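# Move wooden block from bench onto cart floor

## Task

Lift the wooden block from the bench and place it lying flat on the floor of the cart, at the end with the handle, next to the profiles there. The drop flap must stay open, and anything already in place must still be in place at the finish. At the end the robot must have released the block, hold nothing, have no hand on or over the cart, have backed away, be touching nothing, and be upright and untilted (a fall or lean means failure).

## Robot and tools

ROBOT. A Rainbow Robotics RB-Y1: a two-wheel differential base with two rear casters (0.58 m wide, 0.10 m ahead of the drive axle and 0.57 m behind it; spinning in place sweeps a 0.58 m radius), a folding torso (squat, shift, pitch, yaw), a head with a camera, and two 7-joint arms, each with a parallel gripper and a wrist camera whose case juts sideways and can collide. The base cannot go sideways and does not stop on its own when it hits furniture.

FRAMES. Base frame: origin on the floor midway between the drive wheels, x forward, y left, z up, metres. chest, left_hand and right_hand are printed in it. A hand point sits between the finger pads, 0.03 m behind the tips; fingers point along the hand's -z and close along its x. Odometry frame = base frame at scene start; base_odometry counts wheel turns only (slip looks like travel), heading in rad, positive to the left.

TOOL move. One action per call; all arguments are optional. Allowed combinations: base and/or joints (plus optional min_time_s, contact_limits); target alone or with min_time_s; or contact_limits alone. A call with no action just reports state and images.
- base: one object {x_m_s, turn_rad_s, for_s}, a velocity command, not a pose. x_m_s forward speed in m/s (0, or 0.005 to 1.5 in magnitude, negative reverses); turn_rad_s leftward yaw rate in rad/s (0, or 0.02 to 1.509 in magnitude); for_s duration 0.1 to 5 s. Omitted speeds are 0. Distance is roughly speed times duration; acceleration is 0.4 m/s² (turns 0.5 rad/s²) and coasting to rest may take up to about 3 s.
- joints: an object keyed by joint name, each value an absolute target (rad, or m for grippers). Torso: torso_squat_rad 0 to 1.2, torso_shift_rad -0.3 to 0.6, torso_pitch_rad -0.2 to 1.4 (positive leans forward), torso_yaw_rad -1.5 to 1.5 (positive left; raise both arms outward 0.2 rad or more first). Combined torso limits: squat+shift <= 1.52; squat-shift+pitch <= 1.57; shift+0.5 pitch-0.4 squat <= 0.7; shift+0.3 pitch-0.5 squat <= 0.39. Per arm (left_/right_): shoulder_pitch ±2.356 (negative raises forward), shoulder_roll left 0 to 3.141, right -3.141 to 0 (away from the body), shoulder_yaw ±2.094, elbow -2.617 to 0.01 (negative bends), forearm_roll ±3.141, wrist_pitch -1.57 to 1.919, hand_roll ±2.705, gripper_m 0 to 0.1 (pad opening). Head: head_pan_rad ±0.523, head_tilt_rad -0.35 to 1.57 (positive looks down).
- target: moves a single hand to an absolute pose: side "left" or "right"; x, y, z in metres in the base frame (-3 to 3) for the hand point; quat_wxyz in the same form the hand lines print. It is solved once into joint angles, so the path is an arc; break long moves into steps. It cannot start while another motion runs.
- min_time_s: 0.1 to 8 s, the shortest duration for arm, head and torso motions in this action.
- contact_limits: {left_gripper_m, right_gripper_m} motor current in mA, 200 to 672.5 (starts at 672.5), persists; lower means softer grip.
- cameras: list from head_camera, left_wrist_camera, right_wrist_camera, or ["all"]; [] for none.
- blocking: true (default) waits for rest; false returns in about 0.5 s while motion continues. A later move overrides only the parts it names.
To grasp, command an opening at least 0.005 m below the object's width; "off_target" or "done" on the gripper then both mean holding.

OTHER TOOLS. wait {seconds 0 to 10, cameras}: passes time, returns early once earlier motions rest. stop {cameras}: brakes all running motions, which then report "stopped". zoom_image {camera, region [x0,y0,x1,y1]} in pixels of the newest image of that camera (head 896x504, wrists 644x364), at most 504 each side. read_manual: licence text only. finished_scene {scene: current scene number}: ends the scene; call nothing after it.

RESULTS. The "move" line reads "done" or the worst status. base_status, joint_status, left_hand_status, right_hand_status give each motion's ending: "reached" (within 10 mm and 2°), "short" (with the miss), "refused" (nothing moved), "off_target", "not_followed" (arm collision check withheld it; see "joint command not followed" and its cause), "contact_stop" (torso hit something or could not lift), "time_out", "limit_stop_at_<name>" (self-collision guard), "torque_fault", "limit_stop_at_motor_heat". After a refusal or an uncommanded stop, the remaining move/wait/finished_scene calls of that reply are skipped. on_its_own lists things the robot did unasked. lidar_m: 12 distances, 30° sectors counter-clockwise from straight ahead, seen only at 0.23 m height. motor_effort: wheel load in percent; high values at rest mean pushing on something. wheel_motors_off = 1 means the wheels shut off for 2 s after stalling. Joint torques, external torques, wrist force/torque and motor temperatures help detect contact, load and heat; "pictures" lists image order.

CAUTIONS. Don't drop the block or release it while it moves; set it down gently. Don't drive or bend hard into furniture, the bench or the cart; the base may spin, slide or tip. Keep loads close in front of the drive wheels and avoid fast bends or sudden stops while leaning forward. Keep the arms from striking or squeezing each other (shoulder roll about 0.5 rad outward keeps hands apart). Contact torque over a joint's limit (shoulder 65.8, elbow 33.8, wrist joints 23.5 N m) freezes the robot for 10 s. Long stretched holds heat motors; at 80 °C the arm locks for 30–60 s. Stay within torso limits so the leg does not give way.

Each tool is called in YAML: its name, and indented under it one key for each argument.

## Session

move:
  joints: {"head_tilt_rad":0.75}
  min_time_s: 0.3
  cameras: ["all"]

move:
  joints: {"head_pan_rad":0.52,"head_tilt_rad":0.5}
  min_time_s: 0.3
  cameras: ["head_camera"]

move:
  joints: {"head_pan_rad":-0.52,"head_tilt_rad":0.5}
  min_time_s: 0.3
  cameras: ["head_camera"]

Scene clock: 0.60 s.
Joint torques (N m): left_arm=[-1.57 -0.82 0.65 -0.43 -0.01 -0.57 0.02] | right_arm=[-3.52 -0.71 -0.69 -1.44 0 -0.57 0.03]
External joint torques (N m): left_arm=[-0.18 -0.97 0.64 0.13 -0.02 -0.14 0.03] | right_arm=[0.08 0.41 -0.65 0.19 -0.06 0.03 0.02]
Motor temperatures (°C): left_arm=[30 28 32 36 34 33 38] | right_arm=[34 30 32 30 35 36 34]
Wrist force (N): left_arm=[-0.4 1.3 -7.1] | right_arm=[-2.6 0.7 -4.6]
Wrist torque (N m): left_arm=[-0.34 0.15 0.11] | right_arm=[-0.03 -0.12 -0.09]
Wrist force, peak (N): left_arm=[-0.2 1.5 -7.8] | right_arm=[-2.5 0.8 -5.3]
move: done
base_odometry: x=+0.000 y=+0.000 heading=+0.000
lidar_m: 0.74 1.04 1.57 4.57 1.50 1.07 1.03 1.07 1.44 3.61 1.10 0.78
base_status: not commanded
joint_positions: torso_squat_rad=+0.350 torso_shift_rad=+0.000 torso_pitch_rad=+0.000 torso_yaw_rad=+0.000 left_shoulder_pitch_rad=+0.037 left_shoulder_roll_rad=+0.004 left_shoulder_yaw_rad=-0.043 left_elbow_rad=-0.196 left_forearm_roll_rad=-0.014 left_wrist_pitch_rad=+0.002 left_hand_roll_rad=+0.027 left_gripper_m=+0.099 right_shoulder_pitch_rad=-0.040 right_shoulder_roll_rad=-0.021 right_shoulder_yaw_rad=-0.018 right_elbow_rad=-0.235 right_forearm_roll_rad=+0.049 right_wrist_pitch_rad=-0.014 right_hand_roll_rad=+0.035 right_gripper_m=+0.099 head_pan_rad=+0.000 head_tilt_rad=+0.750
joint_status: all done
wheel_motors_off: 0
motor_effort: left_wheel=+0(1) right_wheel=+2(2)
chest: x=-0.2280 y=+0.0001 z=+1.2475 quat_wxyz=(+1.000, +0.000, +0.000, +0.000) (m; base frame)
left_hand: x=-0.1598 y=+0.2200 z=+0.5653 quat_wxyz=(+0.997, +0.000, -0.079, -0.009) (m; base frame)
right_hand: x=-0.0823 y=-0.2360 z=+0.5770 quat_wxyz=(+0.989, -0.016, -0.142, +0.041) (m; base frame)
pictures: head_camera, left_wrist_camera, right_wrist_camera
camera_calibration:
head_camera: T_world_to_cam=[[-0.00287247, -0.999504, -0.0313571, 0.0440107], [-0.638739, 0.0259608, -0.768985, 1.03318], [0.769418, 0.0178201, -0.638497, 1.02793], [0, 0, 0, 1]] pos_world=[-0.130844, -0.00115112, 1.45221]
left_wrist_camera: T_world_to_cam=[[0.988724, 0.00955725, 0.149443, 0.0708295], [-0.0605519, -0.88722, 0.457355, -0.0439141], [0.13696, -0.461247, -0.876637, 0.69141], [0, 0, 0, 1]] pos_world=[-0.167385, 0.279272, 0.615616]
right_wrist_camera: T_world_to_cam=[[-0.945892, -0.11441, -0.303643, 0.0691098], [-0.245093, 0.865166, 0.437513, -0.0414065], [0.212646, 0.488261, -0.846394, 0.69334], [0, 0, 0, 1]] pos_world=[-0.0922137, -0.2948, 0.62594]

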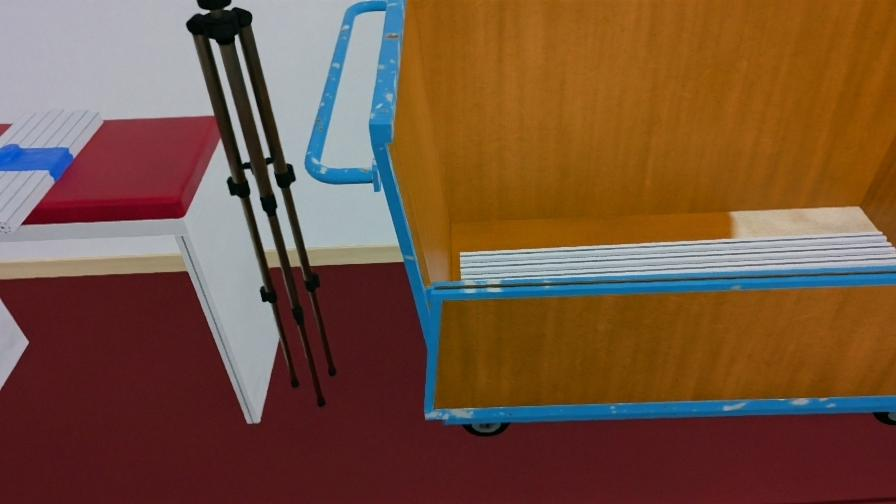

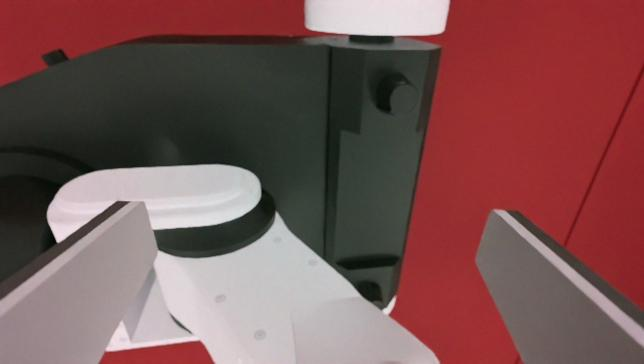

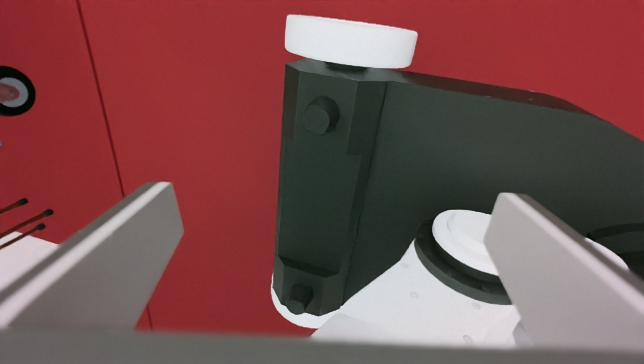

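Scene clock: 1.27 s.
Joint torques (N m): left_arm=[-1.46 -0.65 0.6 -0.44 -0.14 -0.69 0.01] | right_arm=[-3.6 -0.06 -0.62 -1.34 -0.03 -0.62 -0.13]
External joint torques (N m): left_arm=[-0.08 -0.8 0.58 0.12 -0.15 -0.26 0.02] | right_arm=[0 1.06 -0.57 0.29 -0.1 -0.02 -0.15]
Wrist force (N): left_arm=[0.3 1.4 -8.0] | right_arm=[-2.9 1.1 -5.3]
Wrist torque (N m): left_arm=[-0.34 0.18 0.13] | right_arm=[-0.09 -0.13 -0.08]
Wrist force, peak (N): left_arm=[-0.4 1.9 -8.0] | right_arm=[-3.0 0.8 -5.4]
move: done
base_odometry: x=+0.000 y=+0.000 heading=+0.000
lidar_m: 0.74 1.03 1.56 4.57 1.53 1.08 1.02 1.08 1.44 3.61 1.10 0.78
base_status: not commanded
joint_positions: torso_squat_rad=+0.350 torso_shift_rad=+0.000 torso_pitch_rad=+0.000 torso_yaw_rad=+0.000 left_shoulder_pitch_rad=+0.037 left_shoulder_roll_rad=+0.004 left_shoulder_yaw_rad=-0.043 left_elbow_rad=-0.196 left_forearm_roll_rad=-0.014 left_wrist_pitch_rad=+0.002 left_hand_roll_rad=+0.027 left_gripper_m=+0.099 right_shoulder_pitch_rad=-0.040 right_shoulder_roll_rad=-0.021 right_shoulder_yaw_rad=-0.018 right_elbow_rad=-0.235 right_forearm_roll_rad=+0.049 right_wrist_pitch_rad=-0.014 right_hand_roll_rad=+0.035 right_gripper_m=+0.099 head_pan_rad=+0.520 head_tilt_rad=+0.500
joint_status: all done
wheel_motors_off: 0
motor_effort: left_wheel=+0(1) right_wheel=+1(1)
chest: x=-0.2280 y=+0.0001 z=+1.2475 quat_wxyz=(+1.000, +0.000, +0.000, +0.000) (m; base frame)
left_hand: x=-0.1598 y=+0.2200 z=+0.5653 quat_wxyz=(+0.997, +0.000, -0.079, -0.009) (m; base frame)
right_hand: x=-0.0823 y=-0.2360 z=+0.5770 quat_wxyz=(+0.989, -0.016, -0.142, +0.041) (m; base frame)
pictures: head_camera
camera_calibration:
head_camera: T_world_to_cam=[[0.500955, -0.864913, -0.0311239, 0.147459], [-0.384911, -0.190442, -0.903092, 1.27966], [0.775169, 0.464389, -0.428317, 0.724804], [0, 0, 0, 1]] pos_world=[-0.143163, 0.0346482, 1.47068]

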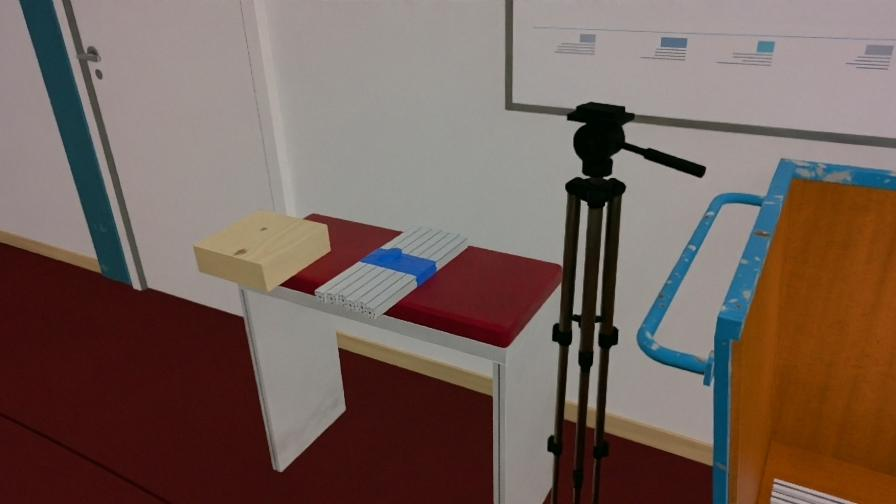

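Scene clock: 2.10 s.
Joint torques (N m): left_arm=[-1.35 -0.5 0.79 -0.49 -0.08 -0.58 -0.09] | right_arm=[-3.72 -0.26 -0.78 -1.24 -0.01 -0.57 0.05]
External joint torques (N m): left_arm=[0.03 -0.65 0.78 0.07 -0.08 -0.16 -0.08] | right_arm=[-0.13 0.86 -0.74 0.39 -0.07 0.03 0.03]
Wrist force (N): left_arm=[0.1 0.8 -7.2] | right_arm=[-2.5 0.5 -4.4]
Wrist torque (N m): left_arm=[-0.22 0.21 0.08] | right_arm=[-0.01 -0.08 -0.10]
Wrist force, peak (N): left_arm=[-0.7 1.3 -8.3] | right_arm=[-3.0 1.4 -5.2]
move: done
base_odometry: x=+0.000 y=+0.000 heading=+0.000
lidar_m: 0.74 1.03 1.57 4.56 1.50 1.09 1.02 1.08 1.43 3.60 1.09 0.79
base_status: not commanded
joint_positions: torso_squat_rad=+0.350 torso_shift_rad=+0.000 torso_pitch_rad=+0.000 torso_yaw_rad=+0.000 left_shoulder_pitch_rad=+0.037 left_shoulder_roll_rad=+0.004 left_shoulder_yaw_rad=-0.043 left_elbow_rad=-0.196 left_forearm_roll_rad=-0.014 left_wrist_pitch_rad=+0.002 left_hand_roll_rad=+0.027 left_gripper_m=+0.099 right_shoulder_pitch_rad=-0.040 right_shoulder_roll_rad=-0.021 right_shoulder_yaw_rad=-0.018 right_elbow_rad=-0.235 right_forearm_roll_rad=+0.049 right_wrist_pitch_rad=-0.014 right_hand_roll_rad=+0.035 right_gripper_m=+0.099 head_pan_rad=-0.520 head_tilt_rad=+0.500
joint_status: all done
wheel_motors_off: 0
motor_effort: left_wheel=+0(1) right_wheel=+0(2)
chest: x=-0.2280 y=+0.0001 z=+1.2475 quat_wxyz=(+1.000, +0.000, +0.000, +0.000) (m; base frame)
left_hand: x=-0.1598 y=+0.2200 z=+0.5653 quat_wxyz=(+0.997, +0.000, -0.079, -0.009) (m; base frame)
right_hand: x=-0.0823 y=-0.2360 z=+0.5770 quat_wxyz=(+0.989, -0.016, -0.142, +0.041) (m; base frame)
pictures: head_camera
camera_calibration:
head_camera: T_world_to_cam=[[-0.492289, -0.869876, -0.0310928, -0.0572167], [-0.359038, 0.235472, -0.90313, 1.28499], [0.792933, -0.433438, -0.428239, 0.728436], [0, 0, 0, 1]] pos_world=[-0.144406, -0.0366198, 1.47068]

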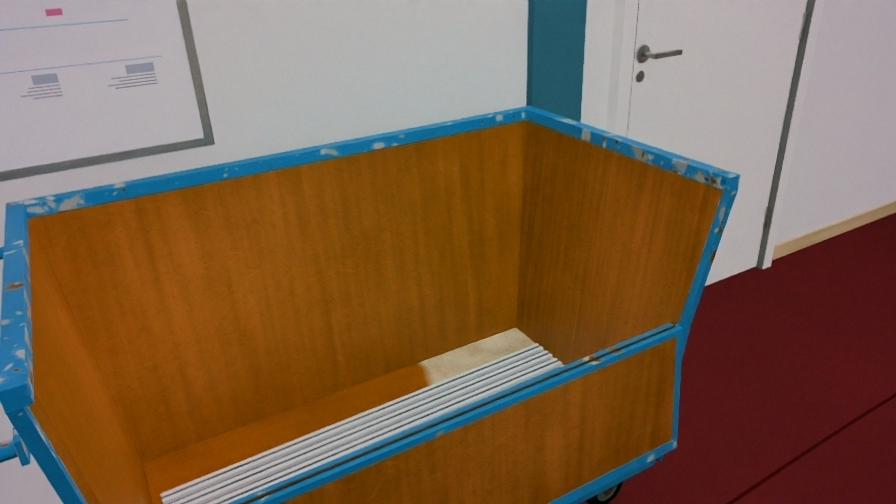

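zoom_image:
  camera: "head_camera"
  region: [0, 300, 340, 504]

move:
  joints: {"head_pan_rad":0.5,"head_tilt_rad":0.4}
  min_time_s: 0.3
  cameras: ["head_camera"]

zoom_image:
  camera: "head_camera"
  region: [150, 200, 450, 400]

move:
  joints: {"head_pan_rad":-0.2,"head_tilt_rad":0.75}
  min_time_s: 0.3
  cameras: ["head_camera"]

zoom_image:
  camera: "head_camera"
  region: [200, 100, 640, 450]

Scaled by 1.482 from the camera's 896x504 image, which has a finer 1280x720 frame.

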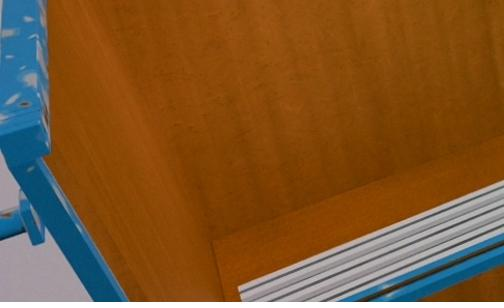

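Scene clock: 9.67 s.
Joint torques (N m): left_arm=[-1.72 -0.76 0.61 -0.52 -0.13 -0.67 0.07] | right_arm=[-3.87 -0.62 -0.55 -1.35 0.03 -0.54 -0.05]
External joint torques (N m): left_arm=[-0.34 -0.91 0.6 0.04 -0.13 -0.24 0.08] | right_arm=[-0.27 0.5 -0.5 0.28 -0.03 0.06 -0.06]
Wrist force (N): left_arm=[0.0 1.3 -7.5] | right_arm=[-2.1 1.3 -4.7]
Wrist torque (N m): left_arm=[-0.28 0.16 0.09] | right_arm=[-0.14 -0.05 -0.09]
Wrist force, peak (N): left_arm=[0.2 1.5 -8.5] | right_arm=[-2.9 1.1 -5.5]
move: done
base_odometry: x=+0.000 y=+0.000 heading=+0.000
lidar_m: 0.73 1.04 1.56 4.58 1.51 1.08 1.03 1.07 1.43 3.62 1.09 0.78
base_status: not commanded
joint_positions: torso_squat_rad=+0.350 torso_shift_rad=+0.000 torso_pitch_rad=+0.000 torso_yaw_rad=+0.000 left_shoulder_pitch_rad=+0.037 left_shoulder_roll_rad=+0.004 left_shoulder_yaw_rad=-0.043 left_elbow_rad=-0.196 left_forearm_roll_rad=-0.014 left_wrist_pitch_rad=+0.002 left_hand_roll_rad=+0.027 left_gripper_m=+0.099 right_shoulder_pitch_rad=-0.040 right_shoulder_roll_rad=-0.021 right_shoulder_yaw_rad=-0.018 right_elbow_rad=-0.235 right_forearm_roll_rad=+0.049 right_wrist_pitch_rad=-0.014 right_hand_roll_rad=+0.035 right_gripper_m=+0.099 head_pan_rad=+0.500 head_tilt_rad=+0.400
joint_status: all done
wheel_motors_off: 0
motor_effort: left_wheel=+0(1) right_wheel=+2(3)
chest: x=-0.2280 y=+0.0001 z=+1.2475 quat_wxyz=(+1.000, +0.000, +0.000, +0.000) (m; base frame)
left_hand: x=-0.1598 y=+0.2200 z=+0.5653 quat_wxyz=(+0.997, +0.000, -0.079, -0.009) (m; base frame)
right_hand: x=-0.0823 y=-0.2360 z=+0.5770 quat_wxyz=(+0.989, -0.016, -0.142, +0.041) (m; base frame)
pictures: head_camera
camera_calibration:
head_camera: T_world_to_cam=[[0.486209, -0.873311, -0.0304643, 0.143422], [-0.307674, -0.138457, -0.941364, 1.35099], [0.817886, 0.467073, -0.336014, 0.599954], [0, 0, 0, 1]] pos_world=[-0.144762, 0.032084, 1.47774]

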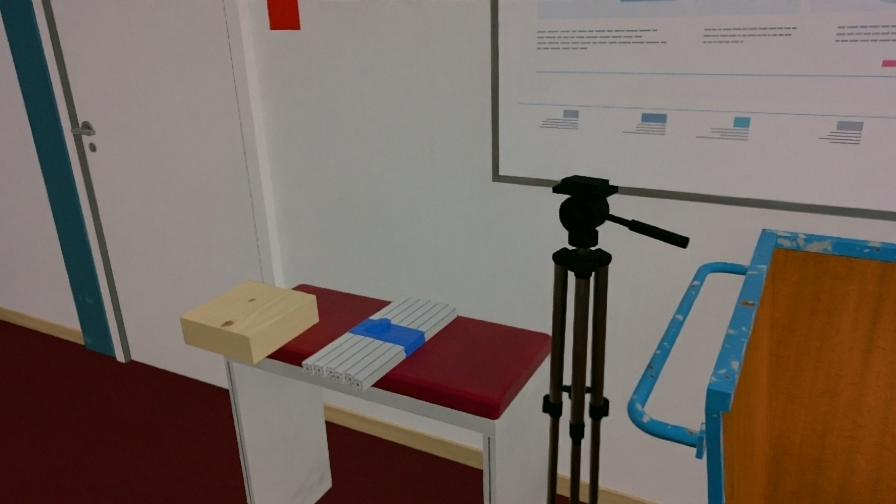

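Scaled by 1.680 from the camera's 896x504 image, which has a finer 1280x720 frame.

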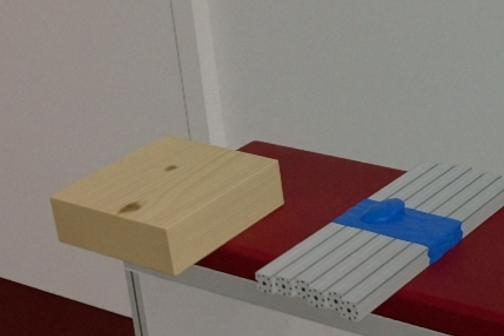

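Scene clock: 10.37 s.
Joint torques (N m): left_arm=[-1.72 -0.7 0.76 -0.5 -0.06 -0.68 -0.1] | right_arm=[-3.38 -0.65 -0.58 -1.36 -0.03 -0.51 0]
External joint torques (N m): left_arm=[-0.34 -0.85 0.75 0.06 -0.07 -0.25 -0.09] | right_arm=[0.22 0.46 -0.54 0.27 -0.09 0.09 -0.01]
Wrist force (N): left_arm=[0.1 1.5 -7.4] | right_arm=[-2.5 0.6 -4.8]
Wrist torque (N m): left_arm=[-0.34 0.17 0.12] | right_arm=[-0.03 -0.09 -0.09]
Wrist force, peak (N): left_arm=[0.3 1.6 -7.9] | right_arm=[-2.8 1.3 -5.1]
move: done
base_odometry: x=+0.000 y=+0.000 heading=+0.000
lidar_m: 0.73 1.03 1.56 4.55 1.50 1.08 1.02 1.08 1.43 3.63 1.09 0.78
base_status: not commanded
joint_positions: torso_squat_rad=+0.350 torso_shift_rad=+0.000 torso_pitch_rad=+0.000 torso_yaw_rad=+0.000 left_shoulder_pitch_rad=+0.037 left_shoulder_roll_rad=+0.004 left_shoulder_yaw_rad=-0.043 left_elbow_rad=-0.196 left_forearm_roll_rad=-0.014 left_wrist_pitch_rad=+0.002 left_hand_roll_rad=+0.027 left_gripper_m=+0.099 right_shoulder_pitch_rad=-0.040 right_shoulder_roll_rad=-0.021 right_shoulder_yaw_rad=-0.018 right_elbow_rad=-0.235 right_forearm_roll_rad=+0.049 right_wrist_pitch_rad=-0.014 right_hand_roll_rad=+0.035 right_gripper_m=+0.099 head_pan_rad=-0.200 head_tilt_rad=+0.750
joint_status: all done
wheel_motors_off: 0
motor_effort: left_wheel=+0(1) right_wheel=+0(2)
chest: x=-0.2280 y=+0.0001 z=+1.2475 quat_wxyz=(+1.000, +0.000, +0.000, +0.000) (m; base frame)
left_hand: x=-0.1598 y=+0.2200 z=+0.5653 quat_wxyz=(+0.997, +0.000, -0.079, -0.009) (m; base frame)
right_hand: x=-0.0823 y=-0.2360 z=+0.5770 quat_wxyz=(+0.989, -0.016, -0.142, +0.041) (m; base frame)
pictures: head_camera
camera_calibration:
head_camera: T_world_to_cam=[[-0.201336, -0.97902, -0.0313742, 0.00313594], [-0.620828, 0.152317, -0.769007, 1.03688], [0.757652, -0.13535, -0.63847, 1.0255], [0, 0, 0, 1]] pos_world=[-0.132616, -0.0160627, 1.45221]

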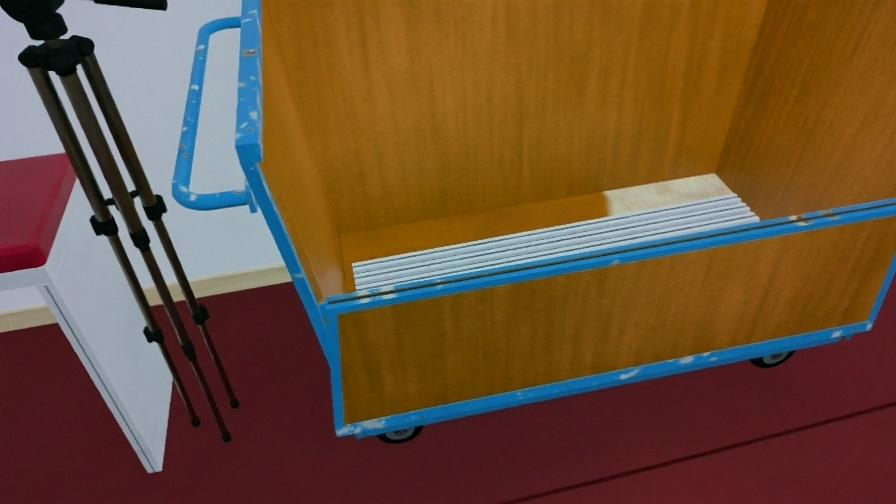

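Scaled by 1.145 from the camera's 896x504 image, which has a finer 1280x720 frame.

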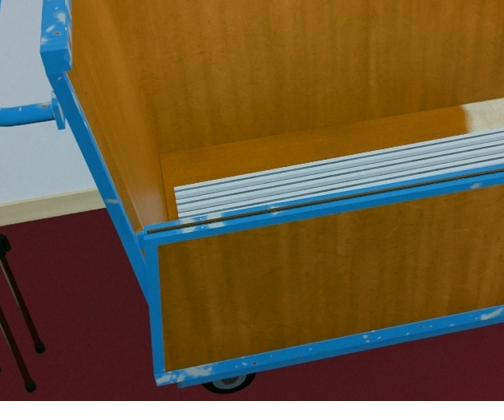

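move:
  joints: {"torso_squat_rad":0.8,"head_pan_rad":-0.15,"head_tilt_rad":0.6}
  min_time_s: 1.2
  cameras: ["head_camera"]

move:
  joints: {"head_pan_rad":0.5,"head_tilt_rad":0.4}
  min_time_s: 0.3
  cameras: ["head_camera"]

zoom_image:
  camera: "head_camera"
  region: [100, 100, 500, 350]

Scene clock: 18.97 s.
Joint torques (N m): left_arm=[-1.87 -0.67 0.75 -0.4 -0.06 -0.69 -0.15] | right_arm=[-3.21 -0.46 -0.82 -1.32 -0.12 -0.56 0.08]
External joint torques (N m): left_arm=[-0.49 -0.82 0.74 0.16 -0.06 -0.27 -0.14] | right_arm=[0.39 0.66 -0.77 0.31 -0.18 0.04 0.07]
Wrist force (N): left_arm=[-0.4 1.3 -7.2] | right_arm=[-2.8 0.8 -5.5]
Wrist torque (N m): left_arm=[-0.26 0.14 0.12] | right_arm=[-0.07 -0.12 -0.09]
Wrist force, peak (N): left_arm=[-0.4 1.7 -8.6] | right_arm=[-3.0 0.9 -5.6]
move: done
base_odometry: x=+0.000 y=+0.000 heading=+0.000
lidar_m: 0.74 1.03 1.56 4.57 1.50 1.07 1.03 1.08 1.44 3.61 1.11 0.77
base_status: not commanded
joint_positions: torso_squat_rad=+0.800 torso_shift_rad=+0.000 torso_pitch_rad=+0.000 torso_yaw_rad=+0.000 left_shoulder_pitch_rad=+0.037 left_shoulder_roll_rad=+0.004 left_shoulder_yaw_rad=-0.043 left_elbow_rad=-0.196 left_forearm_roll_rad=-0.014 left_wrist_pitch_rad=+0.002 left_hand_roll_rad=+0.027 left_gripper_m=+0.099 right_shoulder_pitch_rad=-0.040 right_shoulder_roll_rad=-0.021 right_shoulder_yaw_rad=-0.018 right_elbow_rad=-0.235 right_forearm_roll_rad=+0.049 right_wrist_pitch_rad=-0.014 right_hand_roll_rad=+0.035 right_gripper_m=+0.099 head_pan_rad=-0.150 head_tilt_rad=+0.600
joint_status: all done
wheel_motors_off: 0
motor_effort: left_wheel=+0(2) right_wheel=+1(2)
chest: x=-0.2281 y=+0.0001 z=+1.0776 quat_wxyz=(+1.000, +0.000, +0.000, +0.000) (m; base frame)
left_hand: x=-0.1597 y=+0.2200 z=+0.3954 quat_wxyz=(+0.997, +0.000, -0.079, -0.009) (m; base frame)
right_hand: x=-0.0823 y=-0.2360 z=+0.4072 quat_wxyz=(+0.989, -0.016, -0.142, +0.041) (m; base frame)
pictures: head_camera
camera_calibration:
head_camera: T_world_to_cam=[[-0.147522, -0.988559, -0.0314237, 0.00891699], [-0.506843, 0.102842, -0.855882, 1.04074], [0.849321, -0.110335, -0.516216, 0.779741], [0, 0, 0, 1]] pos_world=[-0.133443, -0.0121845, 1.29354]

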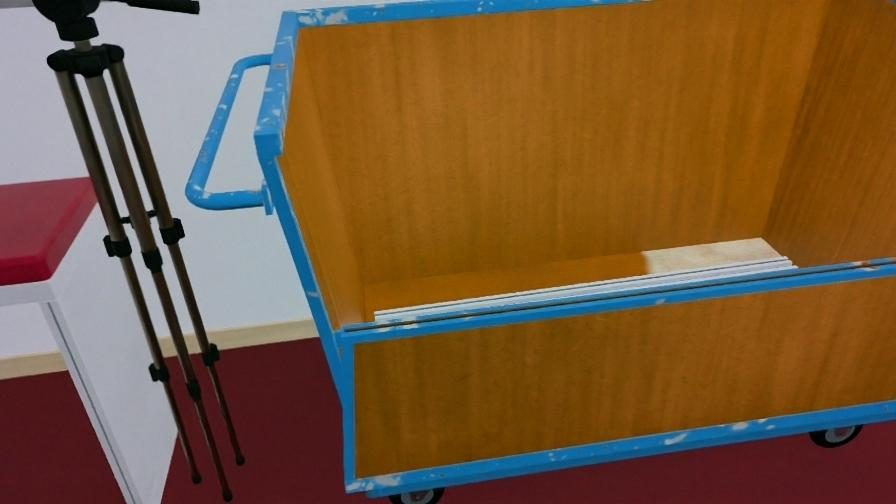

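Scene clock: 19.67 s.
Joint torques (N m): left_arm=[-1.49 -0.52 0.67 -0.46 -0.03 -0.72 -0.12] | right_arm=[-3.58 -0.7 -0.65 -1.47 0.07 -0.62 0.02]
External joint torques (N m): left_arm=[-0.11 -0.67 0.66 0.1 -0.03 -0.29 -0.12] | right_arm=[0.02 0.42 -0.61 0.16 0.01 -0.02 0.01]
Wrist force (N): left_arm=[-0.6 1.4 -7.7] | right_arm=[-2.5 0.7 -5.2]
Wrist torque (N m): left_arm=[-0.32 0.11 0.11] | right_arm=[-0.08 -0.10 -0.08]
Wrist force, peak (N): left_arm=[-0.1 1.6 -8.1] | right_arm=[-2.8 1.1 -5.2]
move: done
base_odometry: x=+0.000 y=+0.000 heading=+0.000
lidar_m: 0.73 1.04 1.57 4.57 1.51 1.08 1.02 1.07 1.44 3.62 1.09 0.77
base_status: not commanded
joint_positions: torso_squat_rad=+0.800 torso_shift_rad=+0.000 torso_pitch_rad=+0.000 torso_yaw_rad=+0.000 left_shoulder_pitch_rad=+0.037 left_shoulder_roll_rad=+0.004 left_shoulder_yaw_rad=-0.043 left_elbow_rad=-0.196 left_forearm_roll_rad=-0.014 left_wrist_pitch_rad=+0.002 left_hand_roll_rad=+0.027 left_gripper_m=+0.099 right_shoulder_pitch_rad=-0.040 right_shoulder_roll_rad=-0.021 right_shoulder_yaw_rad=-0.018 right_elbow_rad=-0.235 right_forearm_roll_rad=+0.049 right_wrist_pitch_rad=-0.014 right_hand_roll_rad=+0.035 right_gripper_m=+0.099 head_pan_rad=+0.500 head_tilt_rad=+0.400
joint_status: all done
wheel_motors_off: 0
motor_effort: left_wheel=+0(1) right_wheel=+0(2)
chest: x=-0.2281 y=+0.0001 z=+1.0776 quat_wxyz=(+1.000, +0.000, +0.000, +0.000) (m; base frame)
left_hand: x=-0.1597 y=+0.2200 z=+0.3954 quat_wxyz=(+0.997, +0.000, -0.079, -0.009) (m; base frame)
right_hand: x=-0.0823 y=-0.2360 z=+0.4072 quat_wxyz=(+0.989, -0.016, -0.142, +0.041) (m; base frame)
pictures: head_camera
camera_calibration:
head_camera: T_world_to_cam=[[0.486245, -0.873295, -0.0303702, 0.138176], [-0.307547, -0.138501, -0.941399, 1.19109], [0.817913, 0.467091, -0.335925, 0.542833], [0, 0, 0, 1]] pos_world=[-0.144862, 0.0320839, 1.30784]

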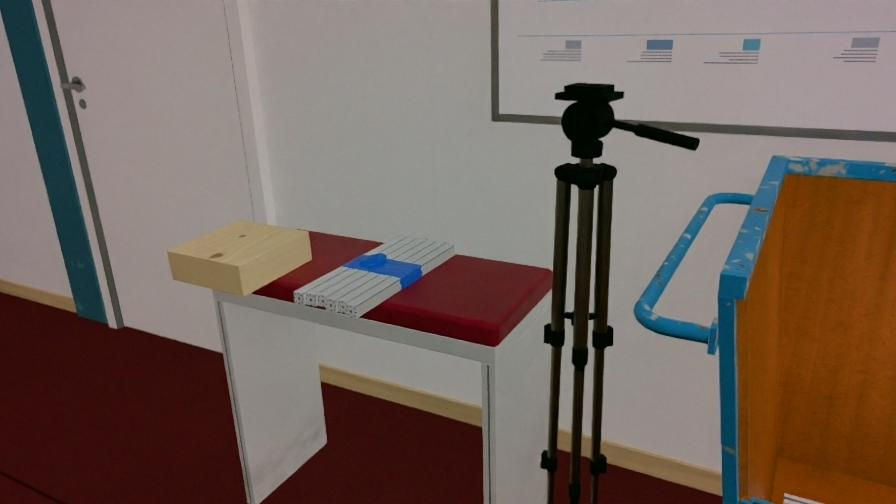

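Scaled by 1.260 from the camera's 896x504 image, which has a finer 1280x720 frame.

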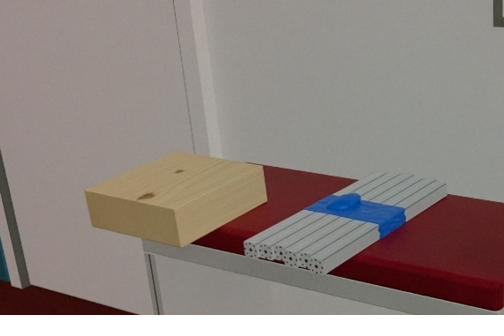

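move:
  base: {"turn_rad_s":0.8,"for_s":1.9635}
  joints: {"head_pan_rad":0,"head_tilt_rad":0.6}

move:
  base: {"x_m_s":0.5,"for_s":2.0}

move:
  base: {"turn_rad_s":-0.8,"for_s":1.9635}
  cameras: ["head_camera"]

Scene clock: 45.77 s.
Joint torques (N m): left_arm=[-1.68 -0.92 1 -0.44 0.08 -0.71 0.12] | right_arm=[-3.62 -0.55 -0.54 -1.46 -0.09 -0.54 0]
External joint torques (N m): left_arm=[-0.3 -1.08 0.99 0.11 0.07 -0.29 0.12] | right_arm=[-0.03 0.56 -0.5 0.17 -0.16 0.06 -0.01]
Wrist force (N): left_arm=[-0.2 1.9 -7.3] | right_arm=[-2.2 1.0 -4.7]
Wrist torque (N m): left_arm=[-0.39 0.12 0.07] | right_arm=[-0.08 -0.06 -0.08]
Wrist force, peak (N): left_arm=[-0.1 2.0 -8.4] | right_arm=[-3.1 1.5 -5.2]
move: done
base_odometry: x=+0.000 y=+0.000 heading=+1.573
lidar_m: 4.38 1.48 1.08 1.01 1.07 1.45 3.74 1.10 0.80 0.75 1.02 1.56
base_status: done (sent for 1.97 of 1.97 s)
joint_positions: torso_squat_rad=+0.800 torso_shift_rad=+0.000 torso_pitch_rad=+0.000 torso_yaw_rad=+0.000 left_shoulder_pitch_rad=+0.037 left_shoulder_roll_rad=+0.004 left_shoulder_yaw_rad=-0.043 left_elbow_rad=-0.196 left_forearm_roll_rad=-0.014 left_wrist_pitch_rad=+0.002 left_hand_roll_rad=+0.027 left_gripper_m=+0.099 right_shoulder_pitch_rad=-0.040 right_shoulder_roll_rad=-0.021 right_shoulder_yaw_rad=-0.018 right_elbow_rad=-0.235 right_forearm_roll_rad=+0.049 right_wrist_pitch_rad=-0.014 right_hand_roll_rad=+0.035 right_gripper_m=+0.099 head_pan_rad=+0.000 head_tilt_rad=+0.600
joint_status: all done
wheel_motors_off: 0
motor_effort: left_wheel=+5(32) right_wheel=+20(49)
chest: x=-0.2281 y=+0.0001 z=+1.0776 quat_wxyz=(+1.000, +0.000, +0.000, +0.000) (m; base frame)
left_hand: x=-0.1597 y=+0.2200 z=+0.3954 quat_wxyz=(+0.997, +0.000, -0.079, -0.009) (m; base frame)
right_hand: x=-0.0823 y=-0.2360 z=+0.4072 quat_wxyz=(+0.989, -0.016, -0.142, +0.041) (m; base frame)
pictures: none

Scene clock: 49.27 s.
Joint torques (N m): left_arm=[-1.06 -0.58 0.75 -0.52 -0.08 -0.68 -0.04] | right_arm=[-2.82 -0.89 -0.6 -1.31 0.05 -0.6 0.02]
External joint torques (N m): left_arm=[0.32 -0.74 0.74 0.04 -0.09 -0.26 -0.03] | right_arm=[0.78 0.22 -0.56 0.32 -0.02 0 0]
Wrist force (N): left_arm=[0.0 1.7 -7.5] | right_arm=[-2.5 0.9 -4.8]
Wrist torque (N m): left_arm=[-0.31 0.15 0.05] | right_arm=[-0.05 -0.07 -0.07]
Wrist force, peak (N): left_arm=[-0.2 2.0 -8.4] | right_arm=[-2.9 1.0 -5.5]
move: done
base_odometry: x=-0.003 y=+1.000 heading=+1.574
lidar_m: 4.45 1.52 1.09 1.04 1.09 1.46 3.82 1.20 1.01 1.12 0.93 2.10
base_status: done (sent for 2 of 2 s)
joint_positions: torso_squat_rad=+0.800 torso_shift_rad=+0.000 torso_pitch_rad=+0.000 torso_yaw_rad=+0.000 left_shoulder_pitch_rad=+0.037 left_shoulder_roll_rad=+0.004 left_shoulder_yaw_rad=-0.043 left_elbow_rad=-0.196 left_forearm_roll_rad=-0.014 left_wrist_pitch_rad=+0.002 left_hand_roll_rad=+0.027 left_gripper_m=+0.099 right_shoulder_pitch_rad=-0.040 right_shoulder_roll_rad=-0.021 right_shoulder_yaw_rad=-0.018 right_elbow_rad=-0.235 right_forearm_roll_rad=+0.049 right_wrist_pitch_rad=-0.014 right_hand_roll_rad=+0.035 right_gripper_m=+0.099 head_pan_rad=+0.000 head_tilt_rad=+0.600
joint_status: not commanded
wheel_motors_off: 0
motor_effort: left_wheel=+13(51) right_wheel=-11(58)
chest: x=-0.2280 y=+0.0001 z=+1.0776 quat_wxyz=(+1.000, +0.000, +0.000, +0.000) (m; base frame)
left_hand: x=-0.1597 y=+0.2200 z=+0.3954 quat_wxyz=(+0.997, +0.000, -0.079, -0.009) (m; base frame)
right_hand: x=-0.0822 y=-0.2360 z=+0.4072 quat_wxyz=(+0.989, -0.016, -0.142, +0.041) (m; base frame)
pictures: none

Scene clock: 53.20 s.
Joint torques (N m): left_arm=[-1.41 -0.73 0.48 -0.45 -0.08 -0.66 -0.02] | right_arm=[-2.87 -0.64 -0.69 -1.15 -0.01 -0.5 -0.12]
External joint torques (N m): left_arm=[-0.03 -0.88 0.46 0.11 -0.09 -0.24 -0.01] | right_arm=[0.73 0.48 -0.65 0.48 -0.07 0.09 -0.14]
Wrist force (N): left_arm=[-0.4 1.0 -7.9] | right_arm=[-2.6 1.1 -5.3]
Wrist torque (N m): left_arm=[-0.23 0.12 0.12] | right_arm=[-0.08 -0.12 -0.07]
Wrist force, peak (N): left_arm=[-0.5 1.5 -8.5] | right_arm=[-3.4 0.8 -5.6]
move: done
base_odometry: x=-0.003 y=+1.000 heading=+0.001
lidar_m: 1.19 0.93 2.06 4.61 1.55 1.10 1.03 1.10 1.46 3.65 1.17 1.00
base_status: done (sent for 1.97 of 1.97 s)
joint_positions: torso_squat_rad=+0.800 torso_shift_rad=+0.000 torso_pitch_rad=+0.000 torso_yaw_rad=+0.000 left_shoulder_pitch_rad=+0.037 left_shoulder_roll_rad=+0.004 left_shoulder_yaw_rad=-0.043 left_elbow_rad=-0.196 left_forearm_roll_rad=-0.014 left_wrist_pitch_rad=+0.002 left_hand_roll_rad=+0.027 left_gripper_m=+0.099 right_shoulder_pitch_rad=-0.040 right_shoulder_roll_rad=-0.021 right_shoulder_yaw_rad=-0.018 right_elbow_rad=-0.235 right_forearm_roll_rad=+0.049 right_wrist_pitch_rad=-0.014 right_hand_roll_rad=+0.035 right_gripper_m=+0.099 head_pan_rad=+0.000 head_tilt_rad=+0.600
joint_status: not commanded
wheel_motors_off: 0
motor_effort: left_wheel=+21(42) right_wheel=+2(47)
chest: x=-0.2280 y=+0.0001 z=+1.0776 quat_wxyz=(+1.000, +0.000, +0.000, +0.000) (m; base frame)
left_hand: x=-0.1597 y=+0.2200 z=+0.3954 quat_wxyz=(+0.997, +0.000, -0.079, -0.009) (m; base frame)
right_hand: x=-0.0822 y=-0.2360 z=+0.4072 quat_wxyz=(+0.989, -0.016, -0.142, +0.041) (m; base frame)
pictures: head_camera
camera_calibration:
head_camera: T_world_to_cam=[[0.00184319, -0.999504, -0.0314327, 0.039653], [-0.516689, 0.02596, -0.85578, 1.03867], [0.856171, 0.0178183, -0.516385, 0.78126], [0, 0, 0, 1]] pos_world=[-0.132298, -0.00125112, 1.29355]

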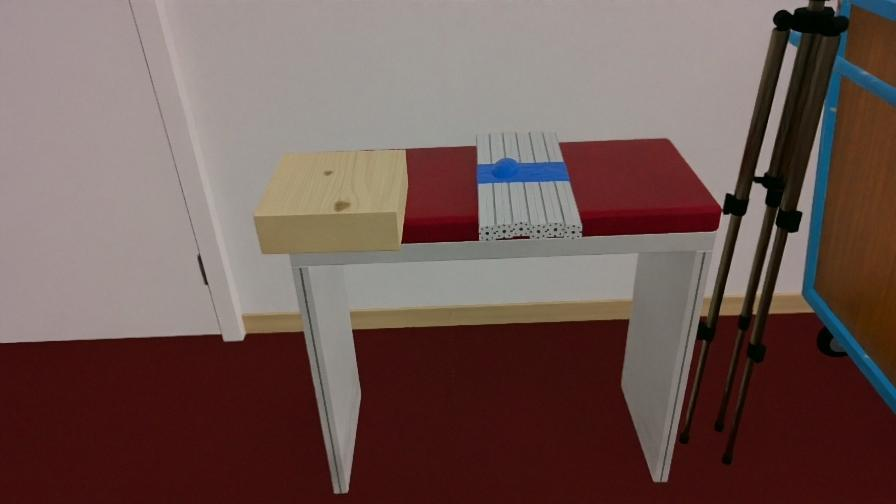

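move:
  joints: {"torso_squat_rad":0.95,"torso_pitch_rad":0.15}

move:
  target: {"side":"left","x":0.38,"y":0.225,"z":0.745,"quat_wxyz":[0.7071,0,-0.7071,0]}
  cameras: ["all"]

Scene clock: 62.47 s.
Joint torques (N m): left_arm=[2.38 -0.98 0.61 1.25 -0.11 -0.26 -0.08] | right_arm=[1.16 -0.79 -0.72 0.31 -0.14 -0.23 0.03]
External joint torques (N m): left_arm=[-0.35 -1.18 0.59 0.18 -0.11 -0.13 -0.07] | right_arm=[0.68 0.27 -0.62 0.41 -0.17 0.09 0.02]
Wrist force (N): left_arm=[0.5 1.8 -7.4] | right_arm=[-1.8 0.8 -5.1]
Wrist torque (N m): left_arm=[-0.37 0.15 0.07] | right_arm=[-0.03 -0.06 -0.10]
Wrist force, peak (N): left_arm=[0.8 1.5 -8.7] | right_arm=[-2.5 1.2 -5.5]
move: done
base_odometry: x=-0.003 y=+1.000 heading=+0.001
lidar_m: 1.21 0.94 2.06 4.60 1.55 1.09 1.04 1.09 1.46 3.65 1.16 1.01
base_status: not commanded
joint_positions: torso_squat_rad=+0.950 torso_shift_rad=+0.000 torso_pitch_rad=+0.150 torso_yaw_rad=+0.000 left_shoulder_pitch_rad=+0.037 left_shoulder_roll_rad=+0.004 left_shoulder_yaw_rad=-0.043 left_elbow_rad=-0.196 left_forearm_roll_rad=-0.014 left_wrist_pitch_rad=+0.002 left_hand_roll_rad=+0.027 left_gripper_m=+0.099 right_shoulder_pitch_rad=-0.040 right_shoulder_roll_rad=-0.021 right_shoulder_yaw_rad=-0.018 right_elbow_rad=-0.235 right_forearm_roll_rad=+0.049 right_wrist_pitch_rad=-0.014 right_hand_roll_rad=+0.035 right_gripper_m=+0.099 head_pan_rad=+0.000 head_tilt_rad=+0.600
joint_status: all done
wheel_motors_off: 0
motor_effort: left_wheel=+21(23) right_wheel=+3(6)
chest: x=-0.1817 y=+0.0001 z=+0.9936 quat_wxyz=(+0.997, +0.000, +0.075, +0.000) (m; base frame)
left_hand: x=-0.2162 y=+0.2200 z=+0.3089 quat_wxyz=(+1.000, -0.001, -0.004, -0.009) (m; base frame)
right_hand: x=-0.1378 y=-0.2360 z=+0.3089 quat_wxyz=(+0.997, -0.013, -0.068, +0.042) (m; base frame)
pictures: none

Scene clock: 64.03 s.
Joint torques (N m): left_arm=[-11.94 1.02 1.45 -9.4 0.14 -2.16 -0.28] | right_arm=[0.94 -0.56 -1 0.28 -0.09 -0.34 0]
External joint torques (N m): left_arm=[1.77 -0.95 1.21 1.17 0.13 -0.16 -0.22] | right_arm=[0.46 0.49 -0.89 0.37 -0.11 -0.02 -0.01]
Wrist force (N): left_arm=[-5.5 1.6 -1.8] | right_arm=[-1.6 1.0 -5.2]
Wrist torque (N m): left_arm=[-0.28 -0.18 0.22] | right_arm=[-0.09 -0.02 -0.10]
Wrist force, peak (N): left_arm=[-4.4 1.7 -7.9] | right_arm=[-1.8 1.3 -5.7]
move: done
base_odometry: x=-0.003 y=+1.000 heading=+0.001
lidar_m: 1.21 0.92 2.07 4.60 1.54 1.09 1.04 1.09 1.47 3.66 1.18 1.00
base_status: not commanded
joint_positions: torso_squat_rad=+0.950 torso_shift_rad=+0.000 torso_pitch_rad=+0.150 torso_yaw_rad=+0.000 left_shoulder_pitch_rad=-0.301 left_shoulder_roll_rad=+0.035 left_shoulder_yaw_rad=+0.092 left_elbow_rad=-1.327 left_forearm_roll_rad=+0.059 left_wrist_pitch_rad=-0.109 left_hand_roll_rad=-0.037 left_gripper_m=+0.099 right_shoulder_pitch_rad=-0.040 right_shoulder_roll_rad=-0.021 right_shoulder_yaw_rad=-0.018 right_elbow_rad=-0.235 right_forearm_roll_rad=+0.049 right_wrist_pitch_rad=-0.014 right_hand_roll_rad=+0.035 right_gripper_m=+0.099 head_pan_rad=+0.000 head_tilt_rad=+0.600
joint_status: all done
wheel_motors_off: 0
motor_effort: left_wheel=+19(25) right_wheel=+3(5)
chest: x=-0.1818 y=+0.0001 z=+0.9936 quat_wxyz=(+0.997, +0.000, +0.075, +0.000) (m; base frame)
left_hand: x=+0.3801 y=+0.2249 z=+0.7453 quat_wxyz=(+0.707, +0.000, -0.707, +0.000) (m; base frame)
left_hand_status: reached (checked arc, planned for 1.2 s): 0 mm and 0.0 deg off.
right_hand: x=-0.1378 y=-0.2360 z=+0.3089 quat_wxyz=(+0.997, -0.013, -0.068, +0.042) (m; base frame)
pictures: head_camera, left_wrist_camera, right_wrist_camera
camera_calibration:
head_camera: T_world_to_cam=[[-0.00287247, -0.999504, -0.0313571, 0.0359948], [-0.638739, 0.0259608, -0.768985, 0.882192], [0.769418, 0.0178201, -0.638497, 0.803905], [0, 0, 0, 1]] pos_world=[-0.054944, -0.00125112, 1.19281]
left_wrist_camera: T_world_to_cam=[[0.00820062, 0.0269378, 0.999603, -0.754775], [-0.459525, -0.887733, 0.027693, 0.382664], [0.888127, -0.45957, 0.00509864, -0.16554], [0, 0, 0, 1]] pos_world=[0.329053, 0.283958, 0.744722]
right_wrist_camera: T_world_to_cam=[[-0.980628, -0.114422, -0.158988, -0.114308], [-0.177028, 0.865124, 0.469279, 0.0618342], [0.0838482, 0.488333, -0.86862, 0.467359], [0, 0, 0, 1]] pos_world=[-0.140334, -0.2948, 0.358766]

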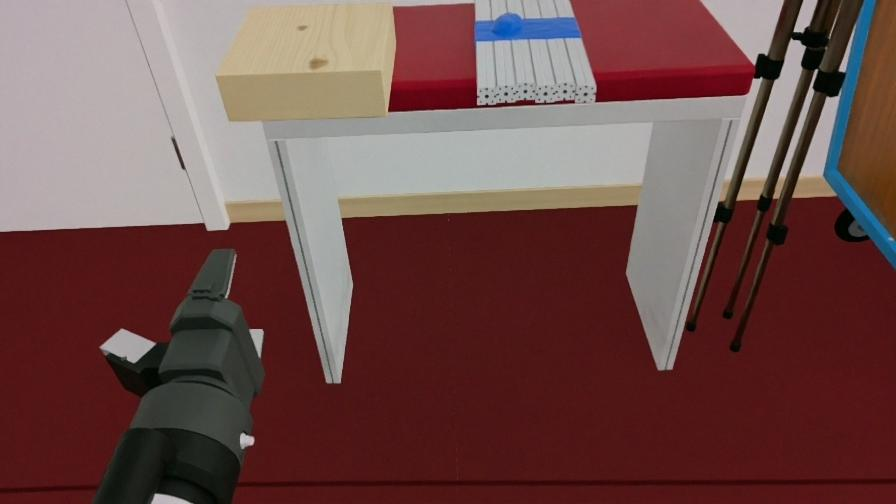

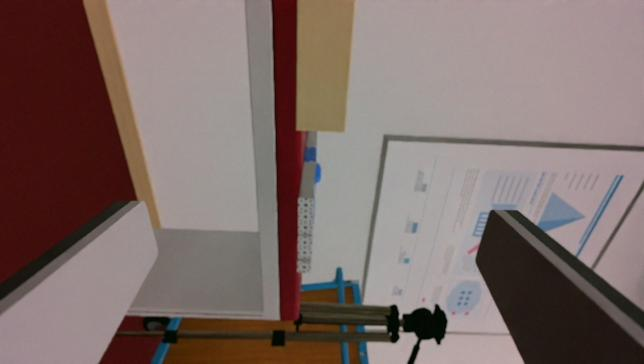

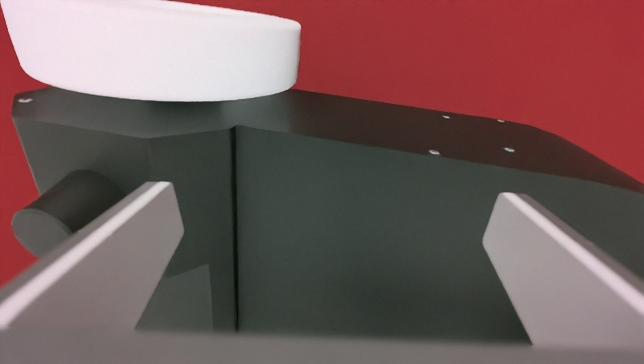

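move:
  target: {"side":"left","x":0.38,"y":0.227,"z":0.741,"quat_wxyz":[0.7071,0,-0.7071,0]}

move:
  base: {"x_m_s":0.3,"for_s":1.333}
  joints: {"head_pan_rad":0.25,"head_tilt_rad":0.7}
  cameras: ["head_camera","left_wrist_camera"]

Scene clock: 68.97 s.
Joint torques (N m): left_arm=[-12.73 1.49 0.63 -10.01 0.13 -2.24 -0.09] | right_arm=[0.94 -0.61 -0.47 0.23 -0.1 -0.28 0.03]
External joint torques (N m): left_arm=[0.95 -0.62 0.32 0.51 0.12 -0.24 -0.03] | right_arm=[0.46 0.44 -0.36 0.33 -0.13 0.04 0.02]
Wrist force (N): left_arm=[-5.1 1.4 -2.2] | right_arm=[-1.6 1.0 -5.2]
Wrist torque (N m): left_arm=[-0.25 -0.12 0.12] | right_arm=[-0.07 -0.01 -0.11]
Wrist force, peak (N): left_arm=[-8.0 1.5 -0.3] | right_arm=[-2.0 1.6 -5.5]
move: done
base_odometry: x=-0.003 y=+1.000 heading=+0.001
lidar_m: 1.22 0.94 2.08 4.60 1.52 1.09 1.04 1.11 1.46 3.65 1.18 1.00
base_status: not commanded
joint_positions: torso_squat_rad=+0.950 torso_shift_rad=+0.000 torso_pitch_rad=+0.150 torso_yaw_rad=+0.000 left_shoulder_pitch_rad=-0.304 left_shoulder_roll_rad=+0.042 left_shoulder_yaw_rad=+0.091 left_elbow_rad=-1.307 left_forearm_roll_rad=+0.062 left_wrist_pitch_rad=-0.125 left_hand_roll_rad=-0.033 left_gripper_m=+0.099 right_shoulder_pitch_rad=-0.040 right_shoulder_roll_rad=-0.021 right_shoulder_yaw_rad=-0.018 right_elbow_rad=-0.235 right_forearm_roll_rad=+0.049 right_wrist_pitch_rad=-0.014 right_hand_roll_rad=+0.035 right_gripper_m=+0.099 head_pan_rad=+0.000 head_tilt_rad=+0.600
joint_status: all done
wheel_motors_off: 0
motor_effort: left_wheel=+19(20) right_wheel=+3(4)
chest: x=-0.1818 y=+0.0001 z=+0.9936 quat_wxyz=(+0.997, +0.000, +0.075, +0.000) (m; base frame)
left_hand: x=+0.3800 y=+0.2270 z=+0.7412 quat_wxyz=(+0.707, +0.000, -0.707, +0.000) (m; base frame)
left_hand_status: reached (checked arc, planned for 0.2 s): 0 mm and 0.0 deg off.
right_hand: x=-0.1378 y=-0.2360 z=+0.3089 quat_wxyz=(+0.997, -0.013, -0.068, +0.042) (m; base frame)
pictures: none

Scene clock: 71.40 s.
Joint torques (N m): left_arm=[-12.47 1.18 0.72 -9.79 0.14 -2.25 -0.25] | right_arm=[0.91 -0.53 -0.85 0.39 -0.12 -0.26 0.13]
External joint torques (N m): left_arm=[1.21 -0.93 0.41 0.74 0.14 -0.26 -0.2] | right_arm=[0.43 0.52 -0.74 0.49 -0.14 0.06 0.12]
Wrist force (N): left_arm=[-5.9 1.9 -2.3] | right_arm=[-1.9 0.8 -4.9]
Wrist torque (N m): left_arm=[-0.30 -0.16 0.14] | right_arm=[-0.07 -0.08 -0.09]
Wrist force, peak (N): left_arm=[-6.4 1.6 -2.2] | right_arm=[-2.2 1.5 -5.5]
move: done
base_odometry: x=+0.397 y=+1.000 heading=+0.000
lidar_m: 1.12 0.57 1.52 3.89 2.13 1.51 1.44 1.50 2.01 1.50 0.82 0.66
base_status: done (sent for 1.33 of 1.33 s)
joint_positions: torso_squat_rad=+0.950 torso_shift_rad=+0.000 torso_pitch_rad=+0.150 torso_yaw_rad=+0.000 left_shoulder_pitch_rad=-0.304 left_shoulder_roll_rad=+0.042 left_shoulder_yaw_rad=+0.091 left_elbow_rad=-1.307 left_forearm_roll_rad=+0.062 left_wrist_pitch_rad=-0.125 left_hand_roll_rad=-0.033 left_gripper_m=+0.099 right_shoulder_pitch_rad=-0.040 right_shoulder_roll_rad=-0.021 right_shoulder_yaw_rad=-0.018 right_elbow_rad=-0.235 right_forearm_roll_rad=+0.049 right_wrist_pitch_rad=-0.014 right_hand_roll_rad=+0.035 right_gripper_m=+0.099 head_pan_rad=+0.250 head_tilt_rad=+0.700
joint_status: all done
wheel_motors_off: 0
motor_effort: left_wheel=-9(49) right_wheel=+10(40)
chest: x=-0.1817 y=+0.0001 z=+0.9936 quat_wxyz=(+0.997, +0.000, +0.075, +0.000) (m; base frame)
left_hand: x=+0.3800 y=+0.2270 z=+0.7412 quat_wxyz=(+0.707, +0.000, -0.707, +0.000) (m; base frame)
right_hand: x=-0.1379 y=-0.2360 z=+0.3089 quat_wxyz=(+0.997, -0.013, -0.068, +0.042) (m; base frame)
pictures: head_camera, left_wrist_camera
camera_calibration:
head_camera: T_world_to_cam=[[0.238513, -0.968759, -0.0679538, 0.110907], [-0.700336, -0.123106, -0.703118, 0.795948], [0.672786, 0.215293, -0.707819, 0.873604], [0, 0, 0, 1]] pos_world=[-0.0567706, 0.0173466, 1.18554]
left_wrist_camera: T_world_to_cam=[[0.00894344, 0.026879, 0.999599, -0.750955], [-0.458988, -0.888001, 0.0279847, 0.38428], [0.888397, -0.459054, 0.00439534, -0.16418], [0, 0, 0, 1]] pos_world=[0.328953, 0.286059, 0.740622]

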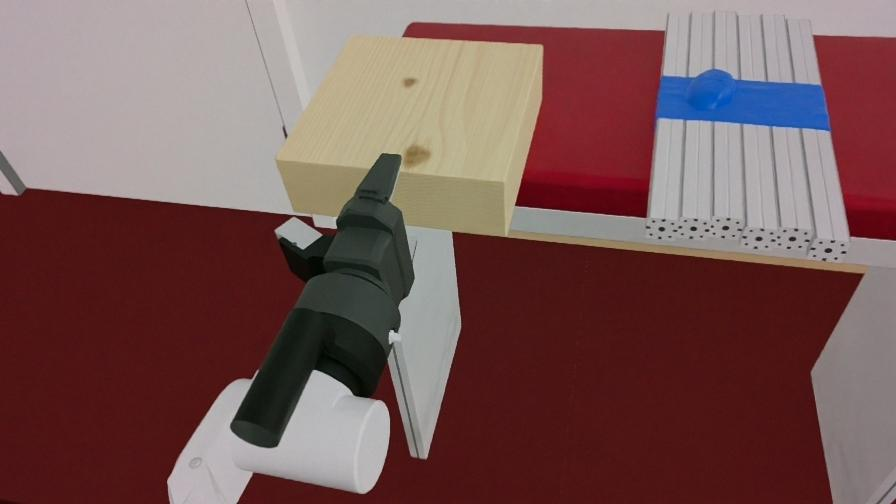

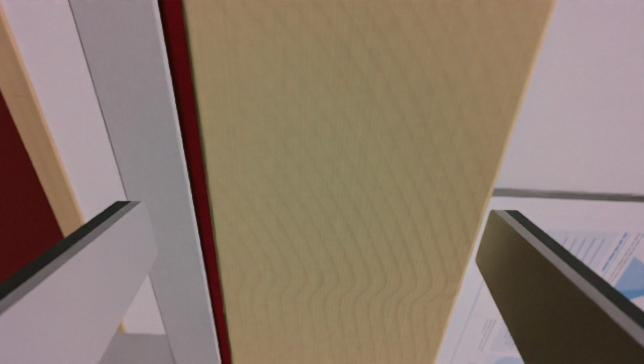

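move:
  target: {"side":"left","x":0.38,"y":0.227,"z":0.747,"quat_wxyz":[0.7071,0,-0.7071,0]}

move:
  base: {"x_m_s":0.05,"for_s":0.7}
  cameras: ["head_camera","left_wrist_camera"]

zoom_image:
  camera: "head_camera"
  region: [220, 50, 580, 300]

Scene clock: 76.77 s.
Joint torques (N m): left_arm=[-12.35 1 0.76 -10.16 -0.05 -2.26 -0.24] | right_arm=[1.06 -0.44 -0.49 0.46 -0.12 -0.28 -0.05]
External joint torques (N m): left_arm=[1.29 -1.07 0.46 0.43 -0.06 -0.27 -0.19] | right_arm=[0.57 0.61 -0.39 0.55 -0.15 0.04 -0.06]
Wrist force (N): left_arm=[-4.6 1.7 -1.9] | right_arm=[-1.5 1.2 -5.0]
Wrist torque (N m): left_arm=[-0.34 -0.10 0.15] | right_arm=[-0.11 -0.05 -0.12]
Wrist force, peak (N): left_arm=[-6.1 2.7 -1.9] | right_arm=[-2.0 1.0 -5.6]
move: done
base_odometry: x=+0.397 y=+1.000 heading=+0.000
lidar_m: 1.12 0.58 1.51 3.88 2.12 1.51 1.44 1.51 2.00 1.50 0.82 0.66
base_status: not commanded
joint_positions: torso_squat_rad=+0.950 torso_shift_rad=+0.000 torso_pitch_rad=+0.150 torso_yaw_rad=+0.000 left_shoulder_pitch_rad=-0.299 left_shoulder_roll_rad=+0.041 left_shoulder_yaw_rad=+0.091 left_elbow_rad=-1.336 left_forearm_roll_rad=+0.062 left_wrist_pitch_rad=-0.102 left_hand_roll_rad=-0.034 left_gripper_m=+0.099 right_shoulder_pitch_rad=-0.040 right_shoulder_roll_rad=-0.021 right_shoulder_yaw_rad=-0.018 right_elbow_rad=-0.235 right_forearm_roll_rad=+0.049 right_wrist_pitch_rad=-0.014 right_hand_roll_rad=+0.035 right_gripper_m=+0.099 head_pan_rad=+0.250 head_tilt_rad=+0.700
joint_status: all done
wheel_motors_off: 0
motor_effort: left_wheel=-9(10) right_wheel=+9(11)
chest: x=-0.1817 y=+0.0001 z=+0.9936 quat_wxyz=(+0.997, +0.000, +0.075, +0.000) (m; base frame)
left_hand: x=+0.3801 y=+0.2270 z=+0.7471 quat_wxyz=(+0.707, +0.000, -0.707, +0.000) (m; base frame)
left_hand_status: reached (checked arc, planned for 0.2 s): 0 mm and 0.1 deg off.
right_hand: x=-0.1379 y=-0.2360 z=+0.3089 quat_wxyz=(+0.997, -0.013, -0.068, +0.042) (m; base frame)
pictures: none

Scene clock: 77.97 s.
Joint torques (N m): left_arm=[-12.38 1.07 1.02 -10.24 -0.02 -2.27 -0.26] | right_arm=[1.12 -0.43 -0.75 0.38 -0.11 -0.26 0.02]
External joint torques (N m): left_arm=[1.27 -1.01 0.71 0.34 -0.03 -0.28 -0.21] | right_arm=[0.64 0.62 -0.64 0.47 -0.14 0.06 0.02]
Wrist force (N): left_arm=[-5.2 2.0 -1.7] | right_arm=[-1.8 1.1 -5.1]
Wrist torque (N m): left_arm=[-0.32 -0.11 0.12] | right_arm=[-0.06 -0.07 -0.10]
Wrist force, peak (N): left_arm=[-6.0 1.3 -2.6] | right_arm=[-1.3 0.6 -5.8]
move: done
base_odometry: x=+0.432 y=+1.000 heading=-0.001
lidar_m: 1.08 0.55 1.46 3.77 2.18 1.56 1.48 1.54 2.06 1.37 0.78 0.61
base_status: done (sent for 0.7 of 0.7 s)
joint_positions: torso_squat_rad=+0.950 torso_shift_rad=+0.000 torso_pitch_rad=+0.150 torso_yaw_rad=+0.000 left_shoulder_pitch_rad=-0.299 left_shoulder_roll_rad=+0.041 left_shoulder_yaw_rad=+0.091 left_elbow_rad=-1.336 left_forearm_roll_rad=+0.062 left_wrist_pitch_rad=-0.102 left_hand_roll_rad=-0.034 left_gripper_m=+0.099 right_shoulder_pitch_rad=-0.040 right_shoulder_roll_rad=-0.021 right_shoulder_yaw_rad=-0.018 right_elbow_rad=-0.235 right_forearm_roll_rad=+0.049 right_wrist_pitch_rad=-0.014 right_hand_roll_rad=+0.035 right_gripper_m=+0.099 head_pan_rad=+0.250 head_tilt_rad=+0.700
joint_status: not commanded
wheel_motors_off: 0
motor_effort: left_wheel=-9(25) right_wheel=+10(33)
chest: x=-0.1817 y=+0.0001 z=+0.9936 quat_wxyz=(+0.997, +0.000, +0.075, +0.000) (m; base frame)
left_hand: x=+0.3800 y=+0.2270 z=+0.7471 quat_wxyz=(+0.707, +0.000, -0.707, +0.000) (m; base frame)
right_hand: x=-0.1379 y=-0.2360 z=+0.3089 quat_wxyz=(+0.997, -0.013, -0.068, +0.042) (m; base frame)
pictures: head_camera, left_wrist_camera
camera_calibration:
head_camera: T_world_to_cam=[[0.238524, -0.968759, -0.0679204, 0.110868], [-0.700234, -0.123105, -0.70322, 0.796075], [0.672889, 0.215295, -0.707721, 0.873494], [0, 0, 0, 1]] pos_world=[-0.0567705, 0.0173466, 1.18554]
left_wrist_camera: T_world_to_cam=[[0.00783216, 0.0269039, 0.999607, -0.756504], [-0.459215, -0.8879, 0.0274954, 0.384615], [0.888291, -0.45925, 0.00540048, -0.16482], [0, 0, 0, 1]] pos_world=[0.328954, 0.286159, 0.746522]

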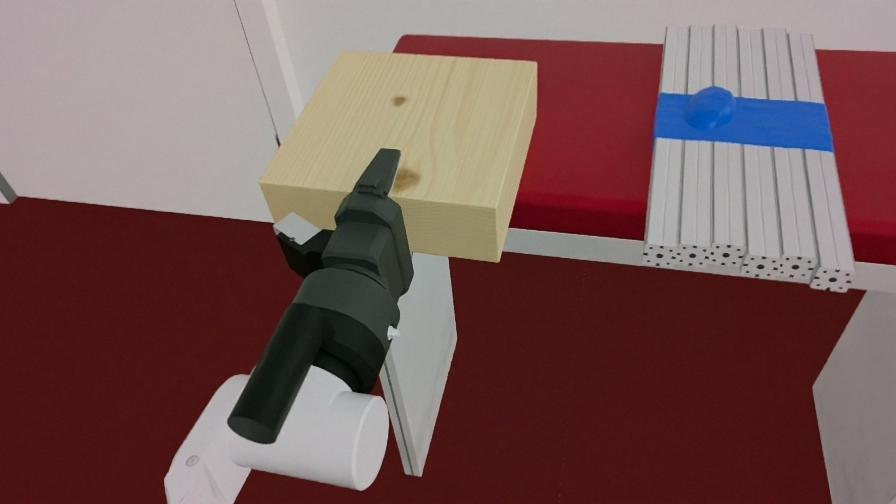

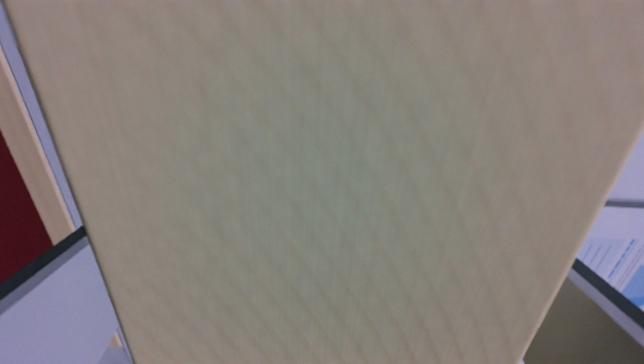

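Scaled by 1.400 from the camera's 896x504 image, which has a finer 1280x720 frame.

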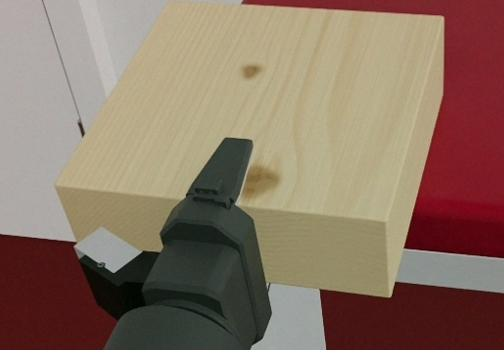

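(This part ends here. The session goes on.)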